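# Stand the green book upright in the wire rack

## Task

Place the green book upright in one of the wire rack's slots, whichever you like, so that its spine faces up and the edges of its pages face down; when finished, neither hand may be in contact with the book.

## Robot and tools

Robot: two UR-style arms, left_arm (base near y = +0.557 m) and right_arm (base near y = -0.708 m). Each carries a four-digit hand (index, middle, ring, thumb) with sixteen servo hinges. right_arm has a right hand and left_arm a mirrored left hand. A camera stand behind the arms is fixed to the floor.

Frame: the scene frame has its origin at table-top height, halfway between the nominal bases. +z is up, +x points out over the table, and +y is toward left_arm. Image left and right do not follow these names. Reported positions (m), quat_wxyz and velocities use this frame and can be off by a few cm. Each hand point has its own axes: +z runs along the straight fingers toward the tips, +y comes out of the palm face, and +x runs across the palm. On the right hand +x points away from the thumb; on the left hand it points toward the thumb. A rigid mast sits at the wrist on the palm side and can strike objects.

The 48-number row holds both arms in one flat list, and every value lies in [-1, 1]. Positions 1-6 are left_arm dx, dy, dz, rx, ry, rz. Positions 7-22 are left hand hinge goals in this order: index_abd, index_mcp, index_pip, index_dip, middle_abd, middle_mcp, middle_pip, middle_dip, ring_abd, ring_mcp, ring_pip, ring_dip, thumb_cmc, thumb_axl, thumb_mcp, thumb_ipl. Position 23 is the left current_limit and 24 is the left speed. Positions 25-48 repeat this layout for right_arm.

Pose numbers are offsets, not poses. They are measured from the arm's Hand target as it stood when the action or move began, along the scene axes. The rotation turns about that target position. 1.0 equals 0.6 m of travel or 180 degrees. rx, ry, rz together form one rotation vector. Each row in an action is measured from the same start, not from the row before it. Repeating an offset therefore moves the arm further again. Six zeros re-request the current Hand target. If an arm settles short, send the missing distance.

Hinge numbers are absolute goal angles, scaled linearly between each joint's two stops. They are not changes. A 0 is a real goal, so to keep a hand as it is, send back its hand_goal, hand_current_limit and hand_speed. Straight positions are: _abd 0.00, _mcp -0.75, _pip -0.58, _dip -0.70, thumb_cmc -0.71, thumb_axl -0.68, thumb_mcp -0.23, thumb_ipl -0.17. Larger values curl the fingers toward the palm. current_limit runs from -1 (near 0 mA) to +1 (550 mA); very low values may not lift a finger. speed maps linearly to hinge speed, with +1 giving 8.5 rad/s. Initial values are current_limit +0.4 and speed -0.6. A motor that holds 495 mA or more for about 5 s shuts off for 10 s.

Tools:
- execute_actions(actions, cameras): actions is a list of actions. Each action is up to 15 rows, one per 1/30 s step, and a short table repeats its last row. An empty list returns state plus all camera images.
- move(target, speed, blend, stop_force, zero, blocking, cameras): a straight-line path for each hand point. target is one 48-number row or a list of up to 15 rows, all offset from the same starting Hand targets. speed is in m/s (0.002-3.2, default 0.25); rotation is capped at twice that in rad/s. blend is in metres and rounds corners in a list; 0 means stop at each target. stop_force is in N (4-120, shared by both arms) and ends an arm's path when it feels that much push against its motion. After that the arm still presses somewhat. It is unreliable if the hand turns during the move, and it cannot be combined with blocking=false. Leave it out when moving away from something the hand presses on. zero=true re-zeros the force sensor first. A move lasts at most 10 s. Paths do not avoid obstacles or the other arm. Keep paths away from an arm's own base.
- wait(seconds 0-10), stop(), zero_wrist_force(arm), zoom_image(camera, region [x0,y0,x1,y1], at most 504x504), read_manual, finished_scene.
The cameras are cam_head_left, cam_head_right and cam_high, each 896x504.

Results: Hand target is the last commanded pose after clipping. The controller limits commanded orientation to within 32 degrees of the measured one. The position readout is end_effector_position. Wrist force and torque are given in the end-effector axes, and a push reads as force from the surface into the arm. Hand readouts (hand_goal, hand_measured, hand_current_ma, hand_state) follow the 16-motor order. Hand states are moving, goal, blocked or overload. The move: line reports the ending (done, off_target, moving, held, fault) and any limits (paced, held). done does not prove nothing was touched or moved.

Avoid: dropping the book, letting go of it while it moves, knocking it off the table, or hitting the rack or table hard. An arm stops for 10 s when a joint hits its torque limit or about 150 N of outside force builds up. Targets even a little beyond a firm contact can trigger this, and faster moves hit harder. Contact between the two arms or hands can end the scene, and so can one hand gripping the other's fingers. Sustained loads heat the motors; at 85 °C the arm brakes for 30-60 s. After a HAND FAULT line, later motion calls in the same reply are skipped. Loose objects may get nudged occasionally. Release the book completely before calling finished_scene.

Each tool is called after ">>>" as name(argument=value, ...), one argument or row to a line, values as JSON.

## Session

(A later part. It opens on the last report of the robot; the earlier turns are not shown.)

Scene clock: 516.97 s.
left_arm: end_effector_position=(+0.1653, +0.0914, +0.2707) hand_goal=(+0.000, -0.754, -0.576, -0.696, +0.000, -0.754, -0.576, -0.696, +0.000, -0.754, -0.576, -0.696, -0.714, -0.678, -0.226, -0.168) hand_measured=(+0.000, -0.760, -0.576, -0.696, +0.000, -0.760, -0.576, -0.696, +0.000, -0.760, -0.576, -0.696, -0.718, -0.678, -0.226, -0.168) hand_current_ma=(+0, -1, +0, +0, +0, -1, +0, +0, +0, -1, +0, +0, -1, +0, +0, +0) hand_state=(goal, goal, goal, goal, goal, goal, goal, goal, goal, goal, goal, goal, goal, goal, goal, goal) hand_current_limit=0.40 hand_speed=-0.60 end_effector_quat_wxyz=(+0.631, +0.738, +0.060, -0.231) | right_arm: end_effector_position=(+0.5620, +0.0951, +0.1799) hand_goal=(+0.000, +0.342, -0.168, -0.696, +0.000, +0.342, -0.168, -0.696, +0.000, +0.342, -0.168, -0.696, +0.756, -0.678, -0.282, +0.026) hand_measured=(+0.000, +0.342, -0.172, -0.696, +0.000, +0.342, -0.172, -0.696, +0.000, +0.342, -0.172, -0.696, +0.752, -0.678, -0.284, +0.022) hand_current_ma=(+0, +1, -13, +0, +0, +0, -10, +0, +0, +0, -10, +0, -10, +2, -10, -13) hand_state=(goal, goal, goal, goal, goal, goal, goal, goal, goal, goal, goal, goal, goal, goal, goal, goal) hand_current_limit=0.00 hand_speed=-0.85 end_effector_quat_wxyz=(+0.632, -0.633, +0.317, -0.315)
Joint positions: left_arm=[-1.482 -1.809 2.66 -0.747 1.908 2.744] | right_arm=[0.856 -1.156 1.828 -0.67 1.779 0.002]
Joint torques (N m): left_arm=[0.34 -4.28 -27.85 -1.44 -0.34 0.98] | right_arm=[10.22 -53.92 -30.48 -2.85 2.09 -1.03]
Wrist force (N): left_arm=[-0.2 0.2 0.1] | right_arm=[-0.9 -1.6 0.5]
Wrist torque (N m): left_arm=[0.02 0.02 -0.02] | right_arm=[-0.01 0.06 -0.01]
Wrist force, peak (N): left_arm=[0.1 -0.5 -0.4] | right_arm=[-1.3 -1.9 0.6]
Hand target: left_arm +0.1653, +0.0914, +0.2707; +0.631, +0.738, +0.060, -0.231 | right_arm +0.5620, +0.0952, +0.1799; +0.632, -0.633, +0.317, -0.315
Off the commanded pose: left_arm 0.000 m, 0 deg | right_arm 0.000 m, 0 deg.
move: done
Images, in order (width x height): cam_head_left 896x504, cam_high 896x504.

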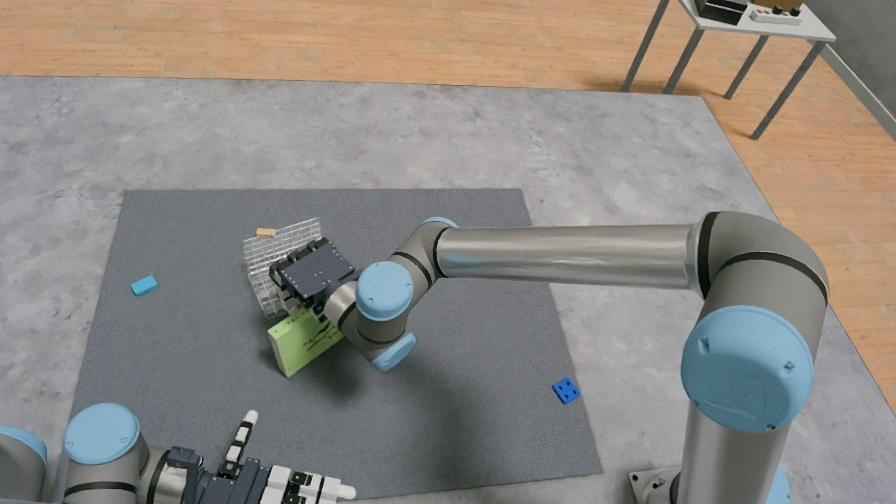

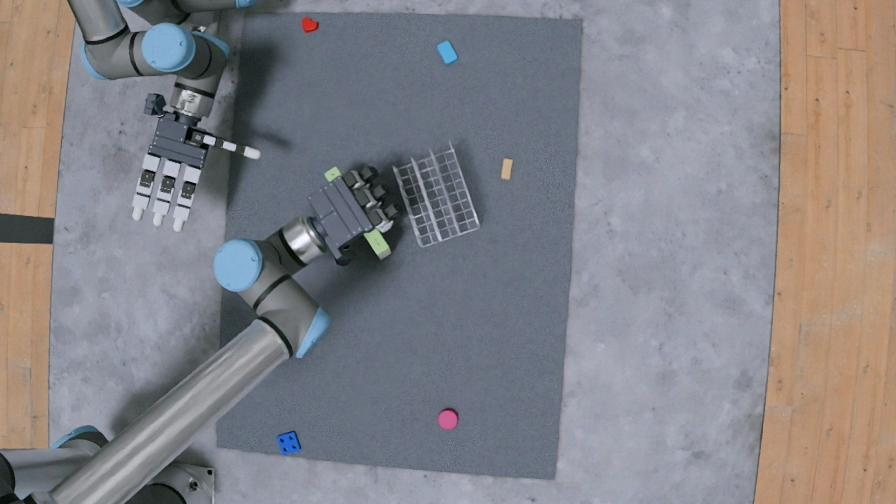

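>>> move(
  target=[0,0,0,0,0,0, 0,-0.754,-0.576,-0.696,0,-0.754,-0.576,-0.696,0,-0.754,-0.576,-0.696,-0.714,-0.678,-0.226,-0.168,0.4,-0.6, -0.0213,-0.016,0,0,0,0, 0,0.342,-0.168,-0.696,0,0.342,-0.168,-0.696,0,0.342,-0.168,-0.696,0.757,-0.678,-0.281,0.027,0,-0.85],
  cameras=["cam_head_left", "cam_high"],
  speed=0.02,
)

>>> zoom_image(
  camera="cam_head_left",
  region=[240, 220, 380, 380],
)

>>> zoom_image(
  camera="cam_high",
  region=[280, 160, 410, 290],
)

Scene clock: 535.03 s.
left_arm: end_effector_position=(+0.1653, +0.0914, +0.2707) hand_goal=(+0.000, -0.754, -0.576, -0.696, +0.000, -0.754, -0.576, -0.696, +0.000, -0.754, -0.576, -0.696, -0.714, -0.678, -0.226, -0.168) hand_measured=(+0.000, -0.760, -0.576, -0.696, +0.000, -0.760, -0.576, -0.696, +0.000, -0.760, -0.576, -0.696, -0.718, -0.678, -0.226, -0.168) hand_current_ma=(+0, -1, +0, +0, +0, -1, +0, +0, +0, -1, +0, +0, -1, +0, +0, +0) hand_state=(goal, goal, goal, goal, goal, goal, goal, goal, goal, goal, goal, goal, goal, goal, goal, goal) hand_current_limit=0.40 hand_speed=-0.60 end_effector_quat_wxyz=(+0.631, +0.738, +0.060, -0.231) | right_arm: end_effector_position=(+0.5493, +0.0856, +0.1799) hand_goal=(+0.000, +0.342, -0.168, -0.696, +0.000, +0.342, -0.168, -0.696, +0.000, +0.342, -0.168, -0.696, +0.756, -0.678, -0.282, +0.026) hand_measured=(+0.000, +0.342, -0.172, -0.696, +0.000, +0.342, -0.172, -0.696, +0.000, +0.342, -0.172, -0.696, +0.752, -0.678, -0.284, +0.024) hand_current_ma=(+0, +1, -12, +0, +0, +0, -10, +0, +0, +0, -10, +0, -10, +2, -10, -12) hand_state=(goal, goal, goal, goal, goal, goal, goal, goal, goal, goal, goal, goal, goal, goal, goal, goal) hand_current_limit=0.00 hand_speed=-0.85 end_effector_quat_wxyz=(+0.632, -0.633, +0.317, -0.315)
Joint positions: left_arm=[-1.482 -1.809 2.66 -0.747 1.908 2.744] | right_arm=[0.861 -1.175 1.858 -0.68 1.784 0.002]
Joint torques (N m): left_arm=[0.92 -5.61 -27.34 -1.32 -0.4 1] | right_arm=[15.21 -72.69 -25.45 -3.96 2.4 0.12]
Wrist force (N): left_arm=[-0.2 -0.2 0.0] | right_arm=[-0.9 -1.4 -0.2]
Wrist torque (N m): left_arm=[-0.01 0.03 -0.02] | right_arm=[0.05 0.07 -0.02]
Wrist force, peak (N): left_arm=[-0.3 -0.1 0.4] | right_arm=[-1.3 -2.0 0.3]
Hand target: left_arm +0.1653, +0.0914, +0.2707; +0.631, +0.738, +0.060, -0.231 | right_arm +0.5492, +0.0856, +0.1799; +0.632, -0.633, +0.317, -0.315
Off the commanded pose: left_arm 0.000 m, 0 deg | right_arm 0.000 m, 0 deg.
move: done
Images, in order (width x height): cam_head_left 896x504, cam_high 896x504.

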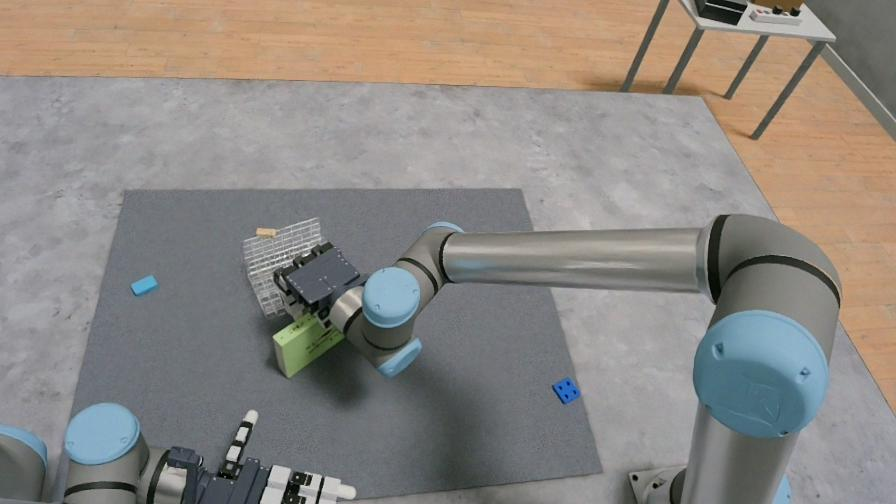

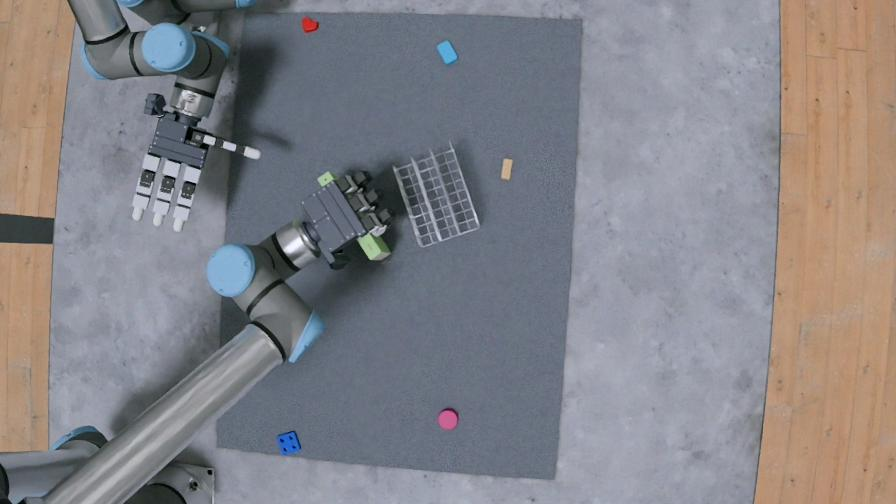

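Scaled by 3.150 from the camera's 896x504 image, which has a finer 1280x720 frame.

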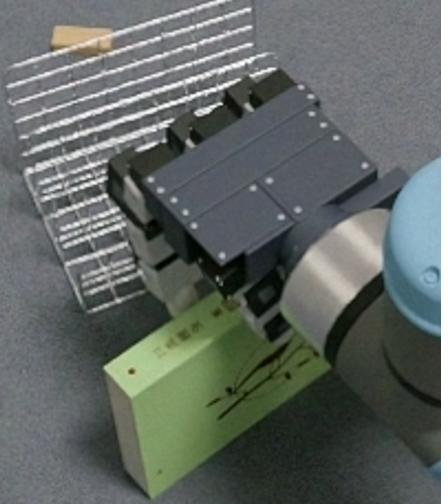

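Scaled by 3.877 from the camera's 896x504 image, which has a finer 1280x720 frame.

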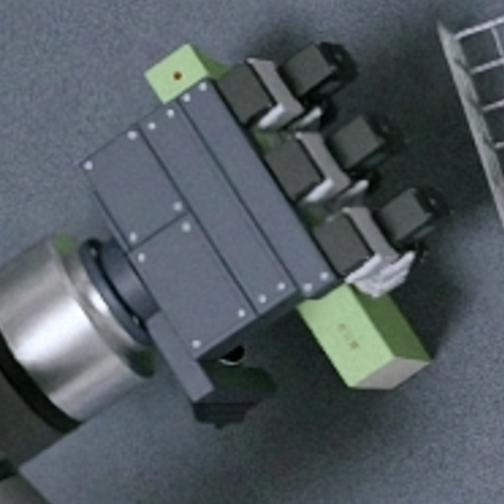

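>>> move(
  target=[0,0,0,0,0,0, 0,-0.754,-0.576,-0.696,0,-0.754,-0.576,-0.696,0,-0.754,-0.576,-0.696,-0.714,-0.678,-0.226,-0.168,0.4,-0.6, 0,0,0,0,0,0, 0,0.37,0,-0.696,0,0.37,0,-0.696,0,0.37,0,-0.696,0.757,-0.678,-0.281,0.06,0,-0.85],
  cameras=["cam_head_left", "cam_high"],
)

>>> zoom_image(
  camera="cam_high",
  region=[280, 160, 410, 290],
)

Scene clock: 551.90 s.
left_arm: end_effector_position=(+0.1653, +0.0914, +0.2707) hand_goal=(+0.000, -0.754, -0.576, -0.696, +0.000, -0.754, -0.576, -0.696, +0.000, -0.754, -0.576, -0.696, -0.714, -0.678, -0.226, -0.168) hand_measured=(+0.000, -0.760, -0.576, -0.696, +0.000, -0.760, -0.576, -0.696, +0.000, -0.760, -0.576, -0.696, -0.718, -0.678, -0.226, -0.168) hand_current_ma=(+0, -1, +0, +0, +0, -1, +0, +0, +0, -1, +0, +0, -1, +0, +0, +0) hand_state=(goal, goal, goal, goal, goal, goal, goal, goal, goal, goal, goal, goal, goal, goal, goal, goal) hand_current_limit=0.40 hand_speed=-0.60 end_effector_quat_wxyz=(+0.631, +0.738, +0.060, -0.231) | right_arm: end_effector_position=(+0.5492, +0.0855, +0.1799) hand_goal=(+0.000, +0.370, +0.000, -0.696, +0.000, +0.370, +0.000, -0.696, +0.000, +0.370, +0.000, -0.696, +0.756, -0.678, -0.282, +0.060) hand_measured=(+0.000, +0.346, -0.044, -0.704, +0.000, +0.346, -0.044, -0.706, +0.000, +0.344, -0.048, -0.706, +0.752, -0.678, -0.328, +0.032) hand_current_ma=(+0, -95, -181, -27, +0, -100, -181, -34, +0, -103, -193, -38, -11, +2, -250, -149) hand_state=(goal, blocked, blocked, goal, goal, blocked, blocked, goal, goal, blocked, blocked, goal, goal, goal, blocked, blocked) hand_current_limit=0.00 hand_speed=-0.85 end_effector_quat_wxyz=(+0.632, -0.633, +0.317, -0.315)
Joint positions: left_arm=[-1.482 -1.809 2.66 -0.747 1.908 2.744] | right_arm=[0.861 -1.175 1.858 -0.68 1.784 0.002]
Joint torques (N m): left_arm=[0.71 -5.93 -27.3 -1.41 -0.15 1.01] | right_arm=[13.45 -75.42 -30.84 -3.93 2.41 3.19]
Wrist force (N): left_arm=[0.0 -0.1 -0.2] | right_arm=[-1.2 0.3 -0.1]
Wrist torque (N m): left_arm=[0.00 0.00 0.00] | right_arm=[0.12 0.04 0.07]
Wrist force, peak (N): left_arm=[-0.4 0.0 0.4] | right_arm=[-1.5 -1.7 -0.1]
Hand target: left_arm +0.1653, +0.0914, +0.2707; +0.631, +0.738, +0.060, -0.231 | right_arm +0.5492, +0.0856, +0.1799; +0.632, -0.633, +0.317, -0.315
Off the commanded pose: left_arm 0.000 m, 0 deg | right_arm 0.000 m, 0 deg.
move: done
Images, in order (width x height): cam_head_left 896x504, cam_high 896x504.

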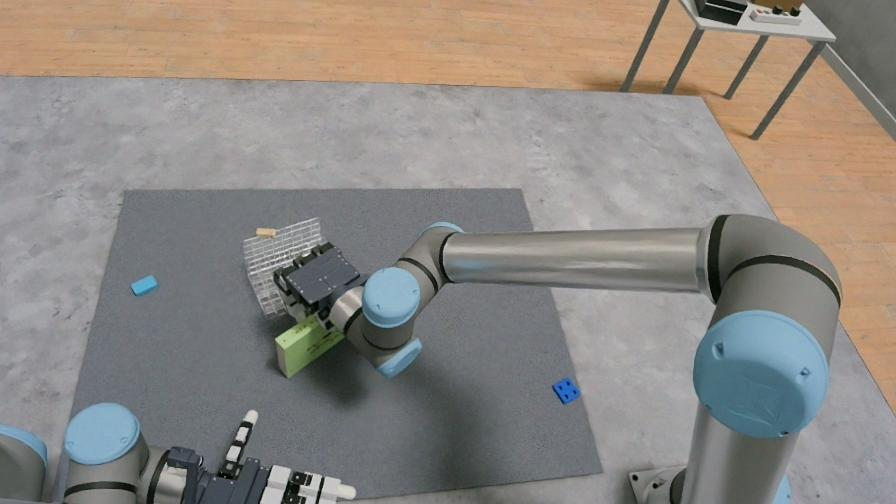

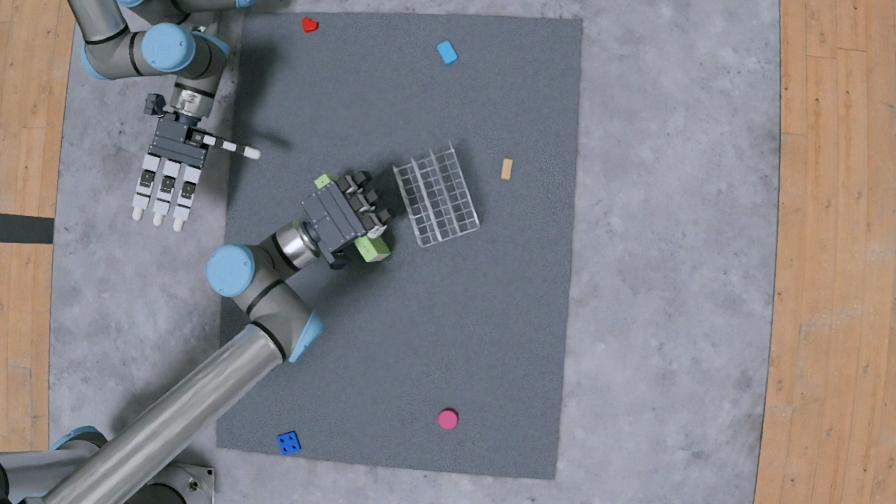

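Scaled by 3.877 from the camera's 896x504 image, which has a finer 1280x720 frame.

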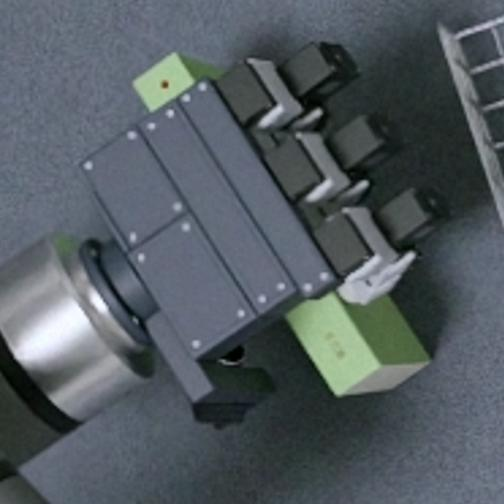

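>>> move(
  target=[0,0,0,0,0,0, 0,-0.754,-0.576,-0.696,0,-0.754,-0.576,-0.696,0,-0.754,-0.576,-0.696,-0.714,-0.678,-0.226,-0.168,0.4,-0.6, 0,0,0,0,0,0, 0,0.392,-0.104,-0.696,0,0.392,-0.104,-0.696,0,0.392,-0.104,-0.696,0.757,-0.678,-0.193,0.081,0.74,-0.85],
  cameras=["cam_head_left", "cam_high"],
)

>>> zoom_image(
  camera="cam_high",
  region=[280, 160, 410, 290],
)

Scene clock: 571.87 s.
left_arm: end_effector_position=(+0.1653, +0.0914, +0.2707) hand_goal=(+0.000, -0.754, -0.576, -0.696, +0.000, -0.754, -0.576, -0.696, +0.000, -0.754, -0.576, -0.696, -0.714, -0.678, -0.226, -0.168) hand_measured=(+0.000, -0.760, -0.576, -0.696, +0.000, -0.760, -0.576, -0.696, +0.000, -0.760, -0.576, -0.696, -0.718, -0.678, -0.226, -0.168) hand_current_ma=(+0, -1, +0, +0, +0, -1, +0, +0, +0, -1, +0, +0, -1, +0, +0, +0) hand_state=(goal, goal, goal, goal, goal, goal, goal, goal, goal, goal, goal, goal, goal, goal, goal, goal) hand_current_limit=0.40 hand_speed=-0.60 end_effector_quat_wxyz=(+0.631, +0.738, +0.060, -0.231) | right_arm: end_effector_position=(+0.5492, +0.0856, +0.1800) hand_goal=(+0.000, +0.392, -0.104, -0.696, +0.000, +0.392, -0.104, -0.696, +0.000, +0.392, -0.104, -0.696, +0.756, -0.678, -0.194, +0.080) hand_measured=(+0.000, +0.358, -0.108, -0.704, +0.000, +0.358, -0.110, -0.704, +0.000, +0.356, -0.110, -0.706, +0.752, -0.678, -0.312, +0.036) hand_current_ma=(+0, -139, -14, -26, +0, -144, -17, -29, +0, -152, -20, -33, -11, +2, -475, -247) hand_state=(goal, blocked, goal, goal, goal, blocked, goal, goal, goal, blocked, goal, goal, goal, goal, blocked, blocked) hand_current_limit=0.74 hand_speed=-0.85 end_effector_quat_wxyz=(+0.632, -0.633, +0.317, -0.315)
Joint positions: left_arm=[-1.482 -1.809 2.66 -0.747 1.908 2.744] | right_arm=[0.861 -1.175 1.858 -0.68 1.784 0.002]
Joint torques (N m): left_arm=[2.22 -4.75 -26.57 -1.64 -0.22 1.09] | right_arm=[12.35 -72.81 -37.21 -3.25 2.17 2.97]
Wrist force (N): left_arm=[-0.2 -0.1 0.1] | right_arm=[-0.8 -3.0 1.3]
Wrist torque (N m): left_arm=[-0.01 0.04 -0.02] | right_arm=[0.00 0.00 -0.09]
Wrist force, peak (N): left_arm=[-0.1 -0.5 -0.3] | right_arm=[-1.2 -3.6 0.7]
Hand target: left_arm +0.1653, +0.0914, +0.2707; +0.631, +0.738, +0.060, -0.231 | right_arm +0.5492, +0.0856, +0.1799; +0.632, -0.633, +0.317, -0.315
Off the commanded pose: left_arm 0.000 m, 0 deg | right_arm 0.000 m, 0 deg.
move: done
Images, in order (width x height): cam_head_left 896x504, cam_high 896x504.

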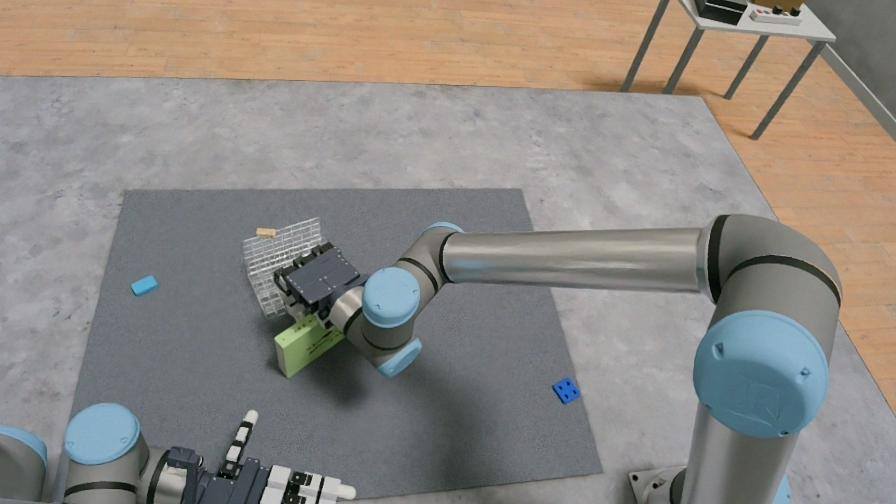

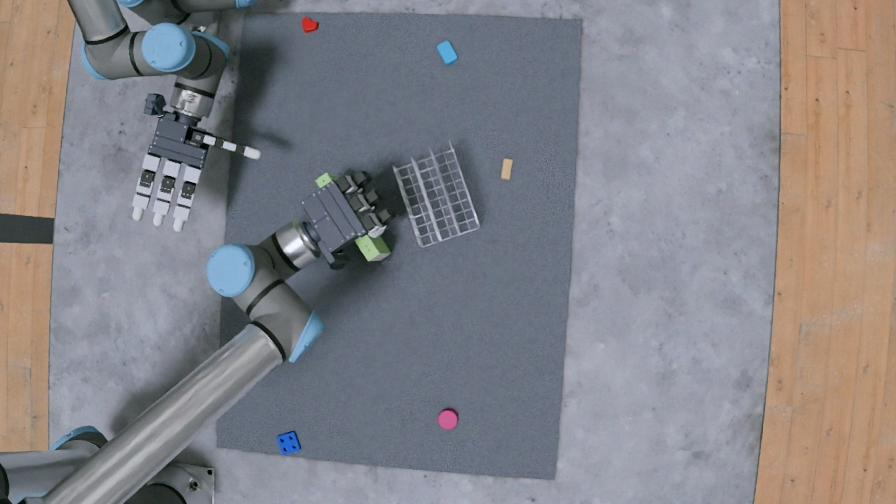

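Scaled by 3.877 from the camera's 896x504 image, which has a finer 1280x720 frame.

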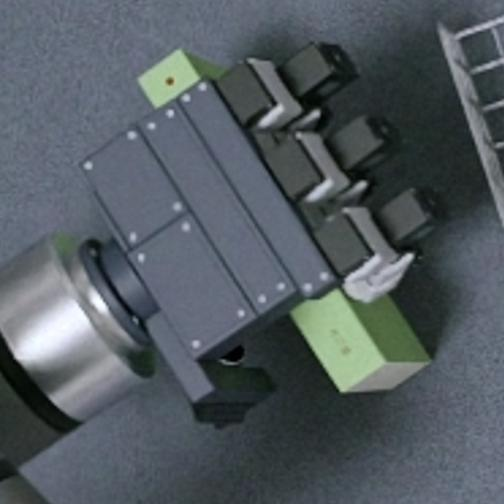

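>>> move(
  target=[0,0,0,0,0,0, 0,-0.754,-0.576,-0.696,0,-0.754,-0.576,-0.696,0,-0.754,-0.576,-0.696,-0.714,-0.678,-0.226,-0.168,0.4,-0.6, 0,0,0.05,0,0,0, 0,0.392,-0.104,-0.696,0,0.392,-0.104,-0.696,0,0.392,-0.104,-0.696,0.757,-0.678,-0.193,0.081,0.74,-0.85],
  cameras=["cam_head_left", "cam_high"],
  speed=0.04,
)

>>> zoom_image(
  camera="cam_high",
  region=[280, 160, 410, 290],
)

>>> zoom_image(
  camera="cam_head_left",
  region=[240, 220, 380, 380],
)

Scene clock: 588.60 s.
left_arm: end_effector_position=(+0.1653, +0.0914, +0.2707) hand_goal=(+0.000, -0.754, -0.576, -0.696, +0.000, -0.754, -0.576, -0.696, +0.000, -0.754, -0.576, -0.696, -0.714, -0.678, -0.226, -0.168) hand_measured=(+0.000, -0.760, -0.576, -0.696, +0.000, -0.760, -0.576, -0.696, +0.000, -0.760, -0.576, -0.696, -0.718, -0.678, -0.226, -0.168) hand_current_ma=(+0, -1, +0, +0, +0, -1, +0, +0, +0, -1, +0, +0, -1, +0, +0, +0) hand_state=(goal, goal, goal, goal, goal, goal, goal, goal, goal, goal, goal, goal, goal, goal, goal, goal) hand_current_limit=0.40 hand_speed=-0.60 end_effector_quat_wxyz=(+0.631, +0.738, +0.060, -0.231) | right_arm: end_effector_position=(+0.5492, +0.0855, +0.2098) hand_goal=(+0.000, +0.392, -0.104, -0.696, +0.000, +0.392, -0.104, -0.696, +0.000, +0.392, -0.104, -0.696, +0.756, -0.678, -0.194, +0.080) hand_measured=(+0.000, +0.390, -0.108, -0.700, +0.000, +0.390, -0.108, -0.700, +0.000, +0.390, -0.108, -0.700, +0.752, -0.678, -0.198, +0.078) hand_current_ma=(+1, -5, -15, -10, +0, -4, -13, -9, +0, -4, -13, -10, -11, +2, -13, -12) hand_state=(goal, goal, goal, goal, goal, goal, goal, goal, goal, goal, goal, goal, goal, goal, goal, goal) hand_current_limit=0.74 hand_speed=-0.85 end_effector_quat_wxyz=(+0.632, -0.633, +0.317, -0.315)
Joint positions: left_arm=[-1.482 -1.809 2.66 -0.747 1.908 2.744] | right_arm=[0.861 -1.206 1.839 -0.63 1.784 0.002]
Joint torques (N m): left_arm=[2.61 -5.13 -26.84 -1.45 -0.52 1.12] | right_arm=[10.88 -76.07 -45.05 0.22 1.56 1.22]
Wrist force (N): left_arm=[-0.1 -0.1 0.1] | right_arm=[-1.0 -1.4 0.2]
Wrist torque (N m): left_arm=[-0.01 0.02 -0.01] | right_arm=[0.07 0.10 -0.03]
Wrist force, peak (N): left_arm=[-0.4 -0.4 -0.3] | right_arm=[-1.1 -2.9 1.5]
Hand target: left_arm +0.1653, +0.0914, +0.2707; +0.631, +0.738, +0.060, -0.231 | right_arm +0.5492, +0.0856, +0.2099; +0.632, -0.633, +0.317, -0.315
Off the commanded pose: left_arm 0.000 m, 0 deg | right_arm 0.000 m, 0 deg.
move: done
Images, in order (width x height): cam_head_left 896x504, cam_high 896x504.

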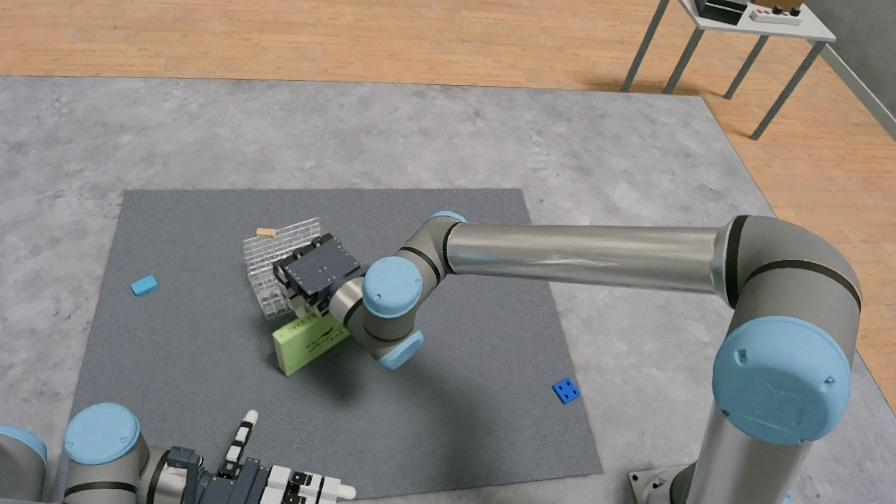

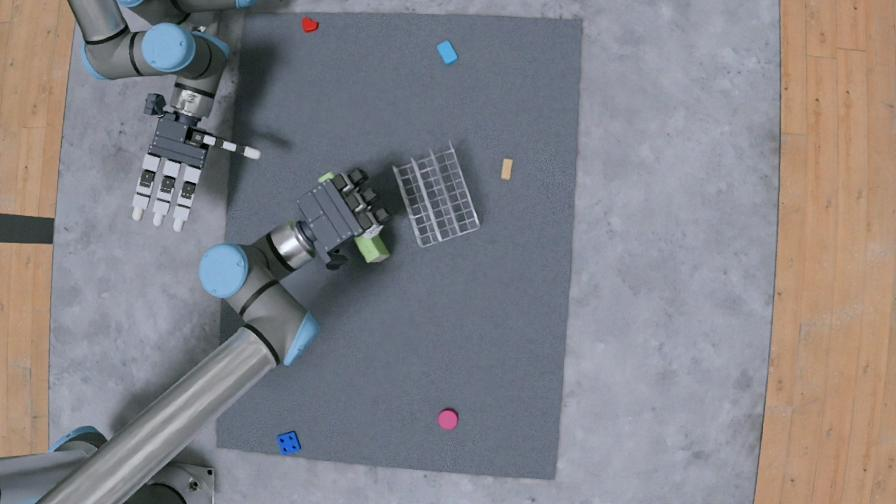

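Scaled by 3.877 from the camera's 896x504 image, which has a finer 1280x720 frame.

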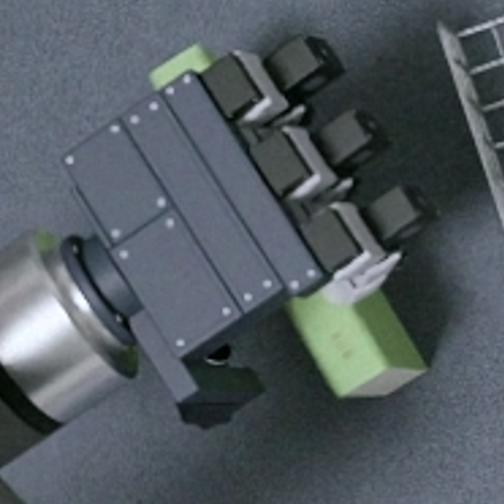

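Scaled by 3.150 from the camera's 896x504 image, which has a finer 1280x720 frame.

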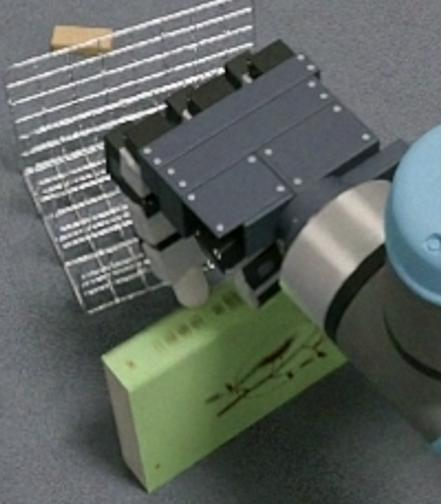

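>>> move(
  target=[0,0,0,0,0,0, 0,-0.754,-0.576,-0.696,0,-0.754,-0.576,-0.696,0,-0.754,-0.576,-0.696,-0.714,-0.678,-0.226,-0.168,0.4,-0.6, 0,0,0,0,0,0, 0,0.274,-0.576,-0.696,0,0.274,-0.576,-0.696,0,0.274,-0.576,-0.696,0.757,-0.678,-0.393,-0.168,0.4,-0.7],
  cameras=["cam_head_left", "cam_high"],
  speed=0.04,
)

>>> zoom_image(
  camera="cam_high",
  region=[280, 160, 410, 290],
)

>>> zoom_image(
  camera="cam_head_left",
  region=[240, 220, 380, 380],
)

Scene clock: 610.60 s.
left_arm: end_effector_position=(+0.1653, +0.0914, +0.2707) hand_goal=(+0.000, -0.754, -0.576, -0.696, +0.000, -0.754, -0.576, -0.696, +0.000, -0.754, -0.576, -0.696, -0.714, -0.678, -0.226, -0.168) hand_measured=(+0.000, -0.760, -0.576, -0.696, +0.000, -0.760, -0.576, -0.696, +0.000, -0.760, -0.576, -0.696, -0.718, -0.678, -0.226, -0.168) hand_current_ma=(+0, -1, +0, +0, +0, -1, +0, +0, +0, -1, +0, +0, -1, +0, +0, +0) hand_state=(goal, goal, goal, goal, goal, goal, goal, goal, goal, goal, goal, goal, goal, goal, goal, goal) hand_current_limit=0.40 hand_speed=-0.60 end_effector_quat_wxyz=(+0.631, +0.738, +0.060, -0.231) | right_arm: end_effector_position=(+0.5492, +0.0856, +0.2099) hand_goal=(+0.000, +0.274, -0.576, -0.696, +0.000, +0.274, -0.576, -0.696, +0.000, +0.274, -0.576, -0.696, +0.756, -0.678, -0.394, -0.168) hand_measured=(+0.000, +0.282, -0.572, -0.698, +0.000, +0.282, -0.572, -0.698, +0.000, +0.280, -0.572, -0.698, +0.752, -0.678, -0.390, -0.166) hand_current_ma=(+1, +29, +15, -8, +0, +25, +13, -8, +0, +24, +13, -8, -11, +2, +16, +10) hand_state=(goal, goal, goal, goal, goal, goal, goal, goal, goal, goal, goal, goal, goal, goal, goal, goal) hand_current_limit=0.40 hand_speed=-0.70 end_effector_quat_wxyz=(+0.632, -0.633, +0.317, -0.315)
Joint positions: left_arm=[-1.482 -1.809 2.66 -0.747 1.908 2.744] | right_arm=[0.861 -1.206 1.838 -0.63 1.784 0.002]
Joint torques (N m): left_arm=[1.4 -5.5 -26.84 -1.47 -0.22 1.47] | right_arm=[9.19 -73.73 -42.73 0.04 1.57 1.21]
Wrist force (N): left_arm=[-0.1 0.2 0.2] | right_arm=[-1.1 -1.3 0.5]
Wrist torque (N m): left_arm=[0.01 0.02 -0.02] | right_arm=[0.02 0.10 -0.02]
Wrist force, peak (N): left_arm=[-0.6 0.1 0.0] | right_arm=[-1.4 -1.8 0.8]
Hand target: left_arm +0.1653, +0.0914, +0.2707; +0.631, +0.738, +0.060, -0.231 | right_arm +0.5492, +0.0856, +0.2099; +0.632, -0.633, +0.317, -0.315
Off the commanded pose: left_arm 0.000 m, 0 deg | right_arm 0.000 m, 0 deg.
move: done
Images, in order (width x height): cam_head_left 896x504, cam_high 896x504.

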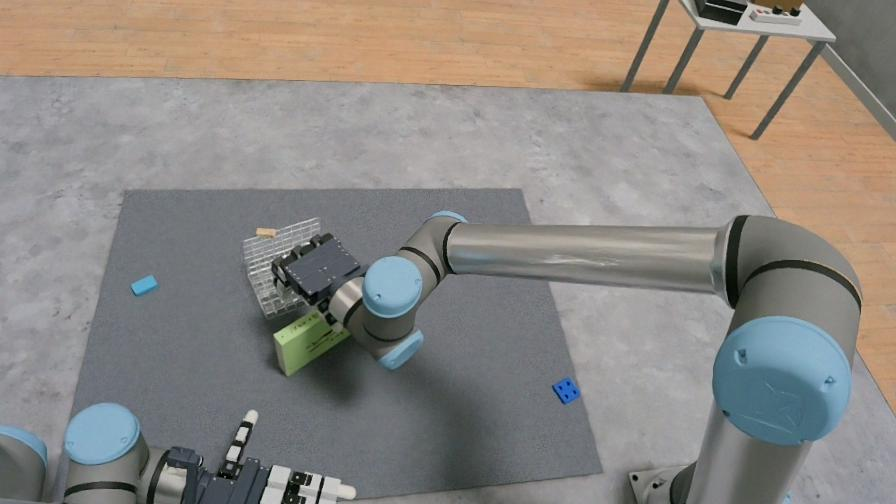

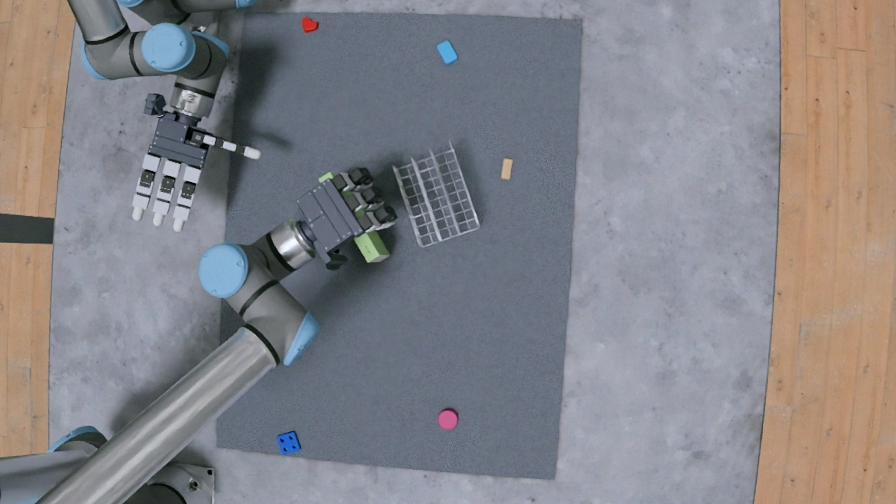

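Scaled by 3.877 from the camera's 896x504 image, which has a finer 1280x720 frame.

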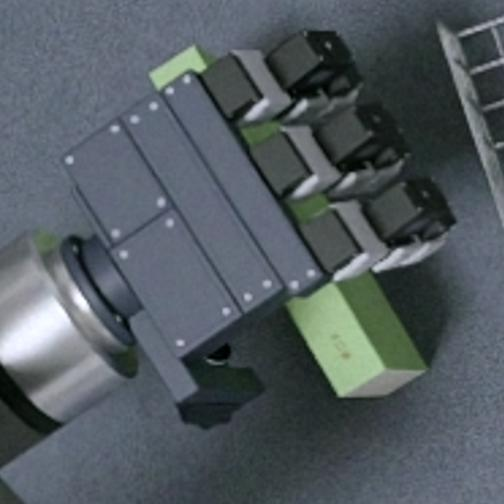

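Scaled by 3.150 from the camera's 896x504 image, which has a finer 1280x720 frame.

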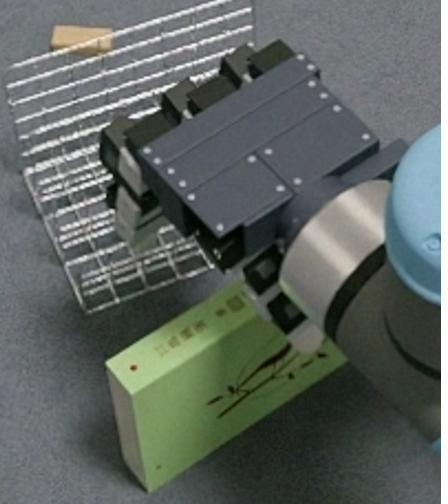

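>>> move(
  target=[0,0,0,0,0,0, 0,-0.754,-0.576,-0.696,0,-0.754,-0.576,-0.696,0,-0.754,-0.576,-0.696,-0.714,-0.678,-0.226,-0.168,0.4,-0.6, -0.0043,-0.011,-0.1,0,0,0, 0,0.274,-0.576,-0.696,0,0.274,-0.576,-0.696,0,0.274,-0.576,-0.696,0.757,-0.678,-0.393,-0.168,0.4,-0.85],
  cameras=["cam_head_left", "cam_high"],
  speed=0.06,
  stop_force=6,
)

>>> zoom_image(
  camera="cam_high",
  region=[280, 160, 410, 290],
)

>>> zoom_image(
  camera="cam_head_left",
  region=[240, 220, 380, 380],
)

Scene clock: 625.93 s.
left_arm: end_effector_position=(+0.1653, +0.0914, +0.2707) hand_goal=(+0.000, -0.754, -0.576, -0.696, +0.000, -0.754, -0.576, -0.696, +0.000, -0.754, -0.576, -0.696, -0.714, -0.678, -0.226, -0.168) hand_measured=(+0.000, -0.760, -0.576, -0.696, +0.000, -0.760, -0.576, -0.696, +0.000, -0.760, -0.576, -0.696, -0.718, -0.678, -0.226, -0.168) hand_current_ma=(+0, -1, +0, +0, +0, -1, +0, +0, +0, -1, +0, +0, -1, +0, +0, +0) hand_state=(goal, goal, goal, goal, goal, goal, goal, goal, goal, goal, goal, goal, goal, goal, goal, goal) hand_current_limit=0.40 hand_speed=-0.60 end_effector_quat_wxyz=(+0.631, +0.738, +0.060, -0.231) | right_arm: end_effector_position=(+0.5466, +0.0790, +0.1499) hand_goal=(+0.000, +0.274, -0.576, -0.696, +0.000, +0.274, -0.576, -0.696, +0.000, +0.274, -0.576, -0.696, +0.756, -0.678, -0.394, -0.168) hand_measured=(+0.000, +0.282, -0.572, -0.698, +0.000, +0.282, -0.572, -0.698, +0.000, +0.280, -0.572, -0.698, +0.752, -0.678, -0.390, -0.166) hand_current_ma=(+1, +29, +15, -8, +0, +25, +12, -8, +0, +24, +12, -8, -11, +2, +16, +10) hand_state=(goal, goal, goal, goal, goal, goal, goal, goal, goal, goal, goal, goal, goal, goal, goal, goal) hand_current_limit=0.40 hand_speed=-0.85 end_effector_quat_wxyz=(+0.632, -0.633, +0.317, -0.315)
Joint positions: left_arm=[-1.482 -1.809 2.66 -0.747 1.908 2.744] | right_arm=[0.858 -1.151 1.89 -0.736 1.78 0.002]
Joint torques (N m): left_arm=[1.54 -6.02 -26.4 -1.65 -0.48 1.31] | right_arm=[-13.27 -49.81 -25.67 -4.23 -3.75 -0.39]
Wrist force (N): left_arm=[-0.1 0.2 -0.1] | right_arm=[-0.7 -1.4 0.1]
Wrist torque (N m): left_arm=[0.03 0.01 -0.01] | right_arm=[0.03 0.04 0.01]
Wrist force, peak (N): left_arm=[0.2 0.3 0.4] | right_arm=[-1.1 -2.3 0.5]
Hand target: left_arm +0.1653, +0.0914, +0.2707; +0.631, +0.738, +0.060, -0.231 | right_arm +0.5467, +0.0790, +0.1499; +0.632, -0.633, +0.317, -0.315
Off the commanded pose: left_arm 0.000 m, 0 deg | right_arm 0.000 m, 0 deg.
move: done
Images, in order (width x height): cam_head_left 896x504, cam_high 896x504.

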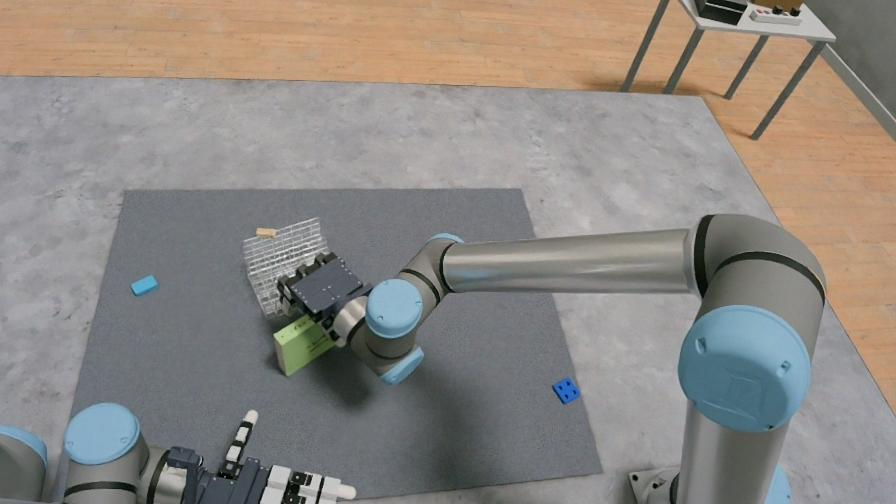

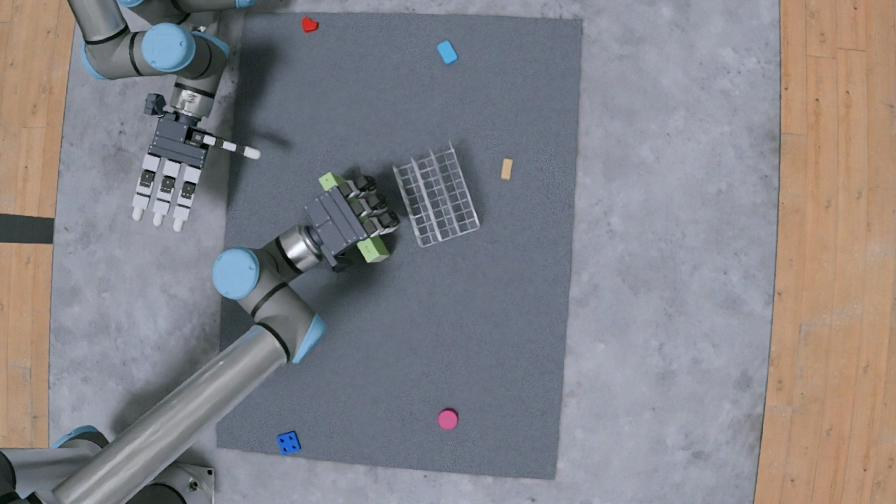

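Scaled by 3.877 from the camera's 896x504 image, which has a finer 1280x720 frame.

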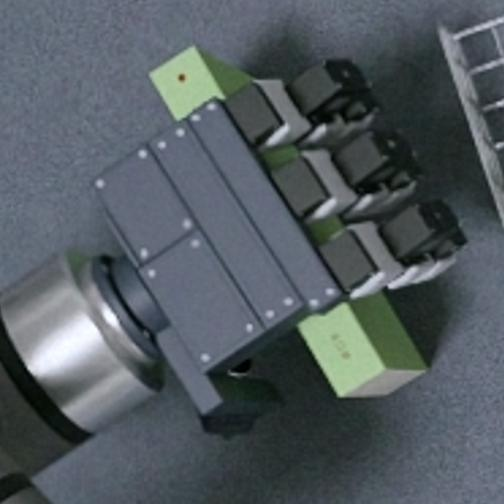

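Scaled by 3.150 from the camera's 896x504 image, which has a finer 1280x720 frame.

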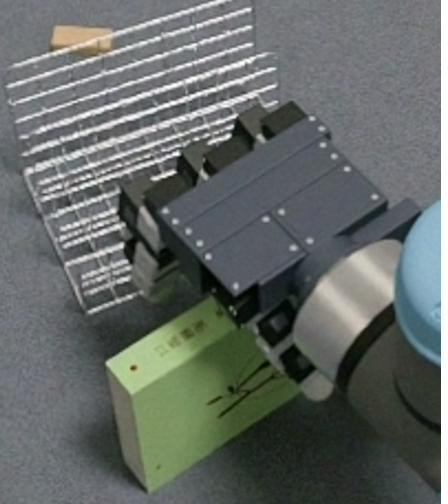

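>>> move(
  target=[
    [0,0,0,0,0,0, 0,-0.754,-0.576,-0.696,0,-0.754,-0.576,-0.696,0,-0.754,-0.576,-0.696,-0.714,-0.678,-0.226,-0.168,0.4,-0.6, 0,0,0,0,0,0, 0,0.342,-0.168,-0.696,0,0.342,-0.168,-0.696,0,0.342,-0.168,-0.696,0.757,-0.678,-0.281,0.027,0,-0.85],
    [0,0,0,0,0,0, 0,-0.754,-0.576,-0.696,0,-0.754,-0.576,-0.696,0,-0.754,-0.576,-0.696,-0.714,-0.678,-0.226,-0.168,0.4,-0.6, 0,0,0,0,0,0, 0,0.392,-0.06,-0.696,0,0.392,-0.06,-0.696,0,0.392,-0.06,-0.696,0.757,-0.678,-0.193,0.091,0.74,-0.85],
  ],
  cameras=["cam_head_left", "cam_high"],
)

>>> zoom_image(
  camera="cam_high",
  region=[280, 160, 410, 290],
)

>>> zoom_image(
  camera="cam_head_left",
  region=[240, 220, 380, 380],
)

Scene clock: 639.53 s.
left_arm: end_effector_position=(+0.1653, +0.0914, +0.2707) hand_goal=(+0.000, -0.754, -0.576, -0.696, +0.000, -0.754, -0.576, -0.696, +0.000, -0.754, -0.576, -0.696, -0.714, -0.678, -0.226, -0.168) hand_measured=(+0.000, -0.760, -0.576, -0.696, +0.000, -0.760, -0.576, -0.696, +0.000, -0.760, -0.576, -0.696, -0.718, -0.678, -0.226, -0.168) hand_current_ma=(+0, -1, +0, +0, +0, -1, +0, +0, +0, -1, +0, +0, -1, +0, +0, +0) hand_state=(goal, goal, goal, goal, goal, goal, goal, goal, goal, goal, goal, goal, goal, goal, goal, goal) hand_current_limit=0.40 hand_speed=-0.60 end_effector_quat_wxyz=(+0.631, +0.738, +0.060, -0.231) | right_arm: end_effector_position=(+0.5466, +0.0789, +0.1499) hand_goal=(+0.000, +0.392, -0.060, -0.696, +0.000, +0.392, -0.060, -0.696, +0.000, +0.392, -0.060, -0.696, +0.756, -0.678, -0.194, +0.090) hand_measured=(+0.000, +0.344, -0.134, -0.712, +0.000, +0.350, -0.126, -0.712, +0.000, +0.358, -0.118, -0.710, +0.752, -0.678, -0.276, +0.034) hand_current_ma=(+1, -214, -320, -57, +0, -179, -275, -57, +0, -145, -244, -51, -13, +2, -470, -326) hand_state=(goal, blocked, blocked, goal, goal, blocked, blocked, goal, goal, blocked, blocked, goal, goal, goal, blocked, blocked) hand_current_limit=0.74 hand_speed=-0.85 end_effector_quat_wxyz=(+0.632, -0.633, +0.317, -0.315)
Joint positions: left_arm=[-1.482 -1.809 2.66 -0.747 1.908 2.744] | right_arm=[0.858 -1.151 1.89 -0.736 1.78 0.002]
Joint torques (N m): left_arm=[1.12 -6.49 -26.83 -1.55 -0.49 1.44] | right_arm=[-12.94 -56.21 -28.91 -3.48 -3.65 -3.02]
Wrist force (N): left_arm=[0.0 -0.1 0.0] | right_arm=[-0.5 0.8 -0.4]
Wrist torque (N m): left_arm=[-0.01 0.00 0.01] | right_arm=[0.10 0.00 0.10]
Wrist force, peak (N): left_arm=[-0.4 0.3 -0.2] | right_arm=[-1.2 -1.8 0.9]
Hand target: left_arm +0.1653, +0.0914, +0.2707; +0.631, +0.738, +0.060, -0.231 | right_arm +0.5467, +0.0790, +0.1499; +0.632, -0.633, +0.317, -0.315
Off the commanded pose: left_arm 0.000 m, 0 deg | right_arm 0.000 m, 0 deg.
move: done
Images, in order (width x height): cam_head_left 896x504, cam_high 896x504.

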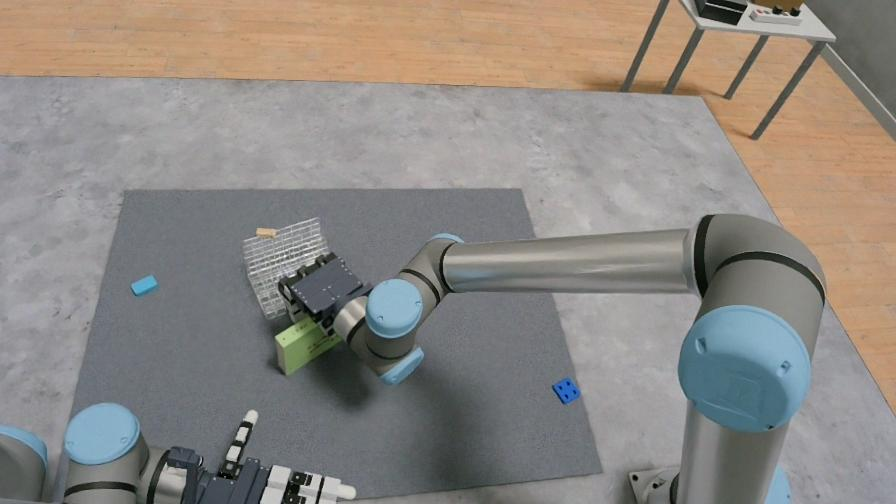

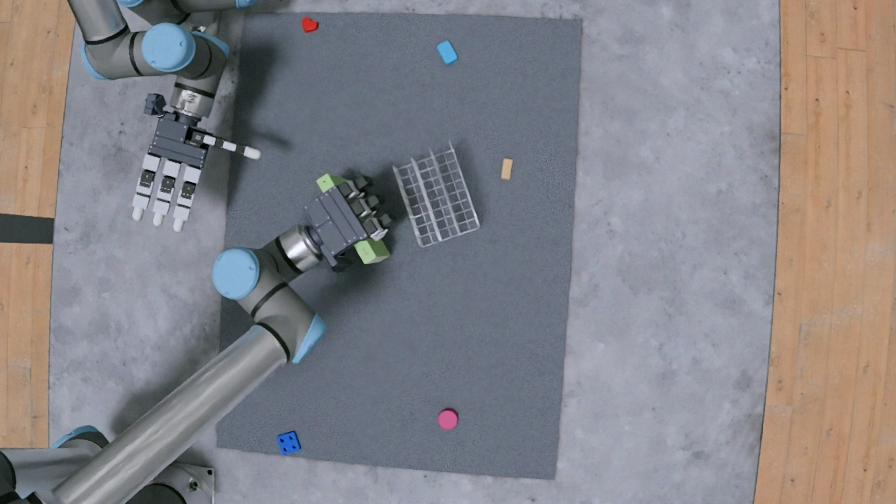

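Scaled by 3.877 from the camera's 896x504 image, which has a finer 1280x720 frame.

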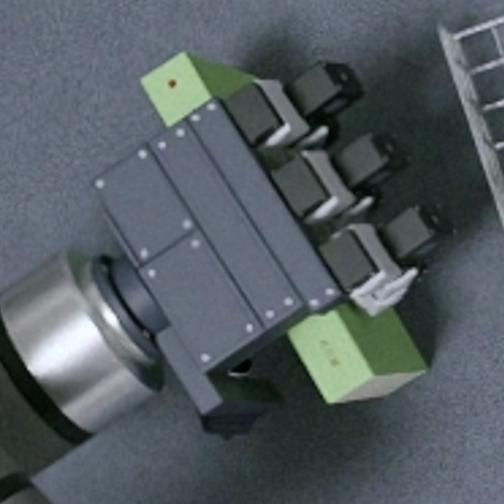

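Scaled by 3.150 from the camera's 896x504 image, which has a finer 1280x720 frame.

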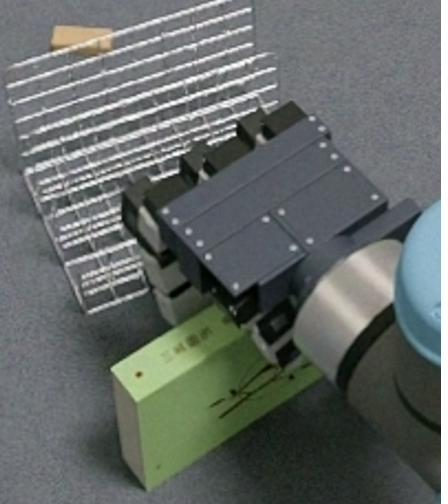

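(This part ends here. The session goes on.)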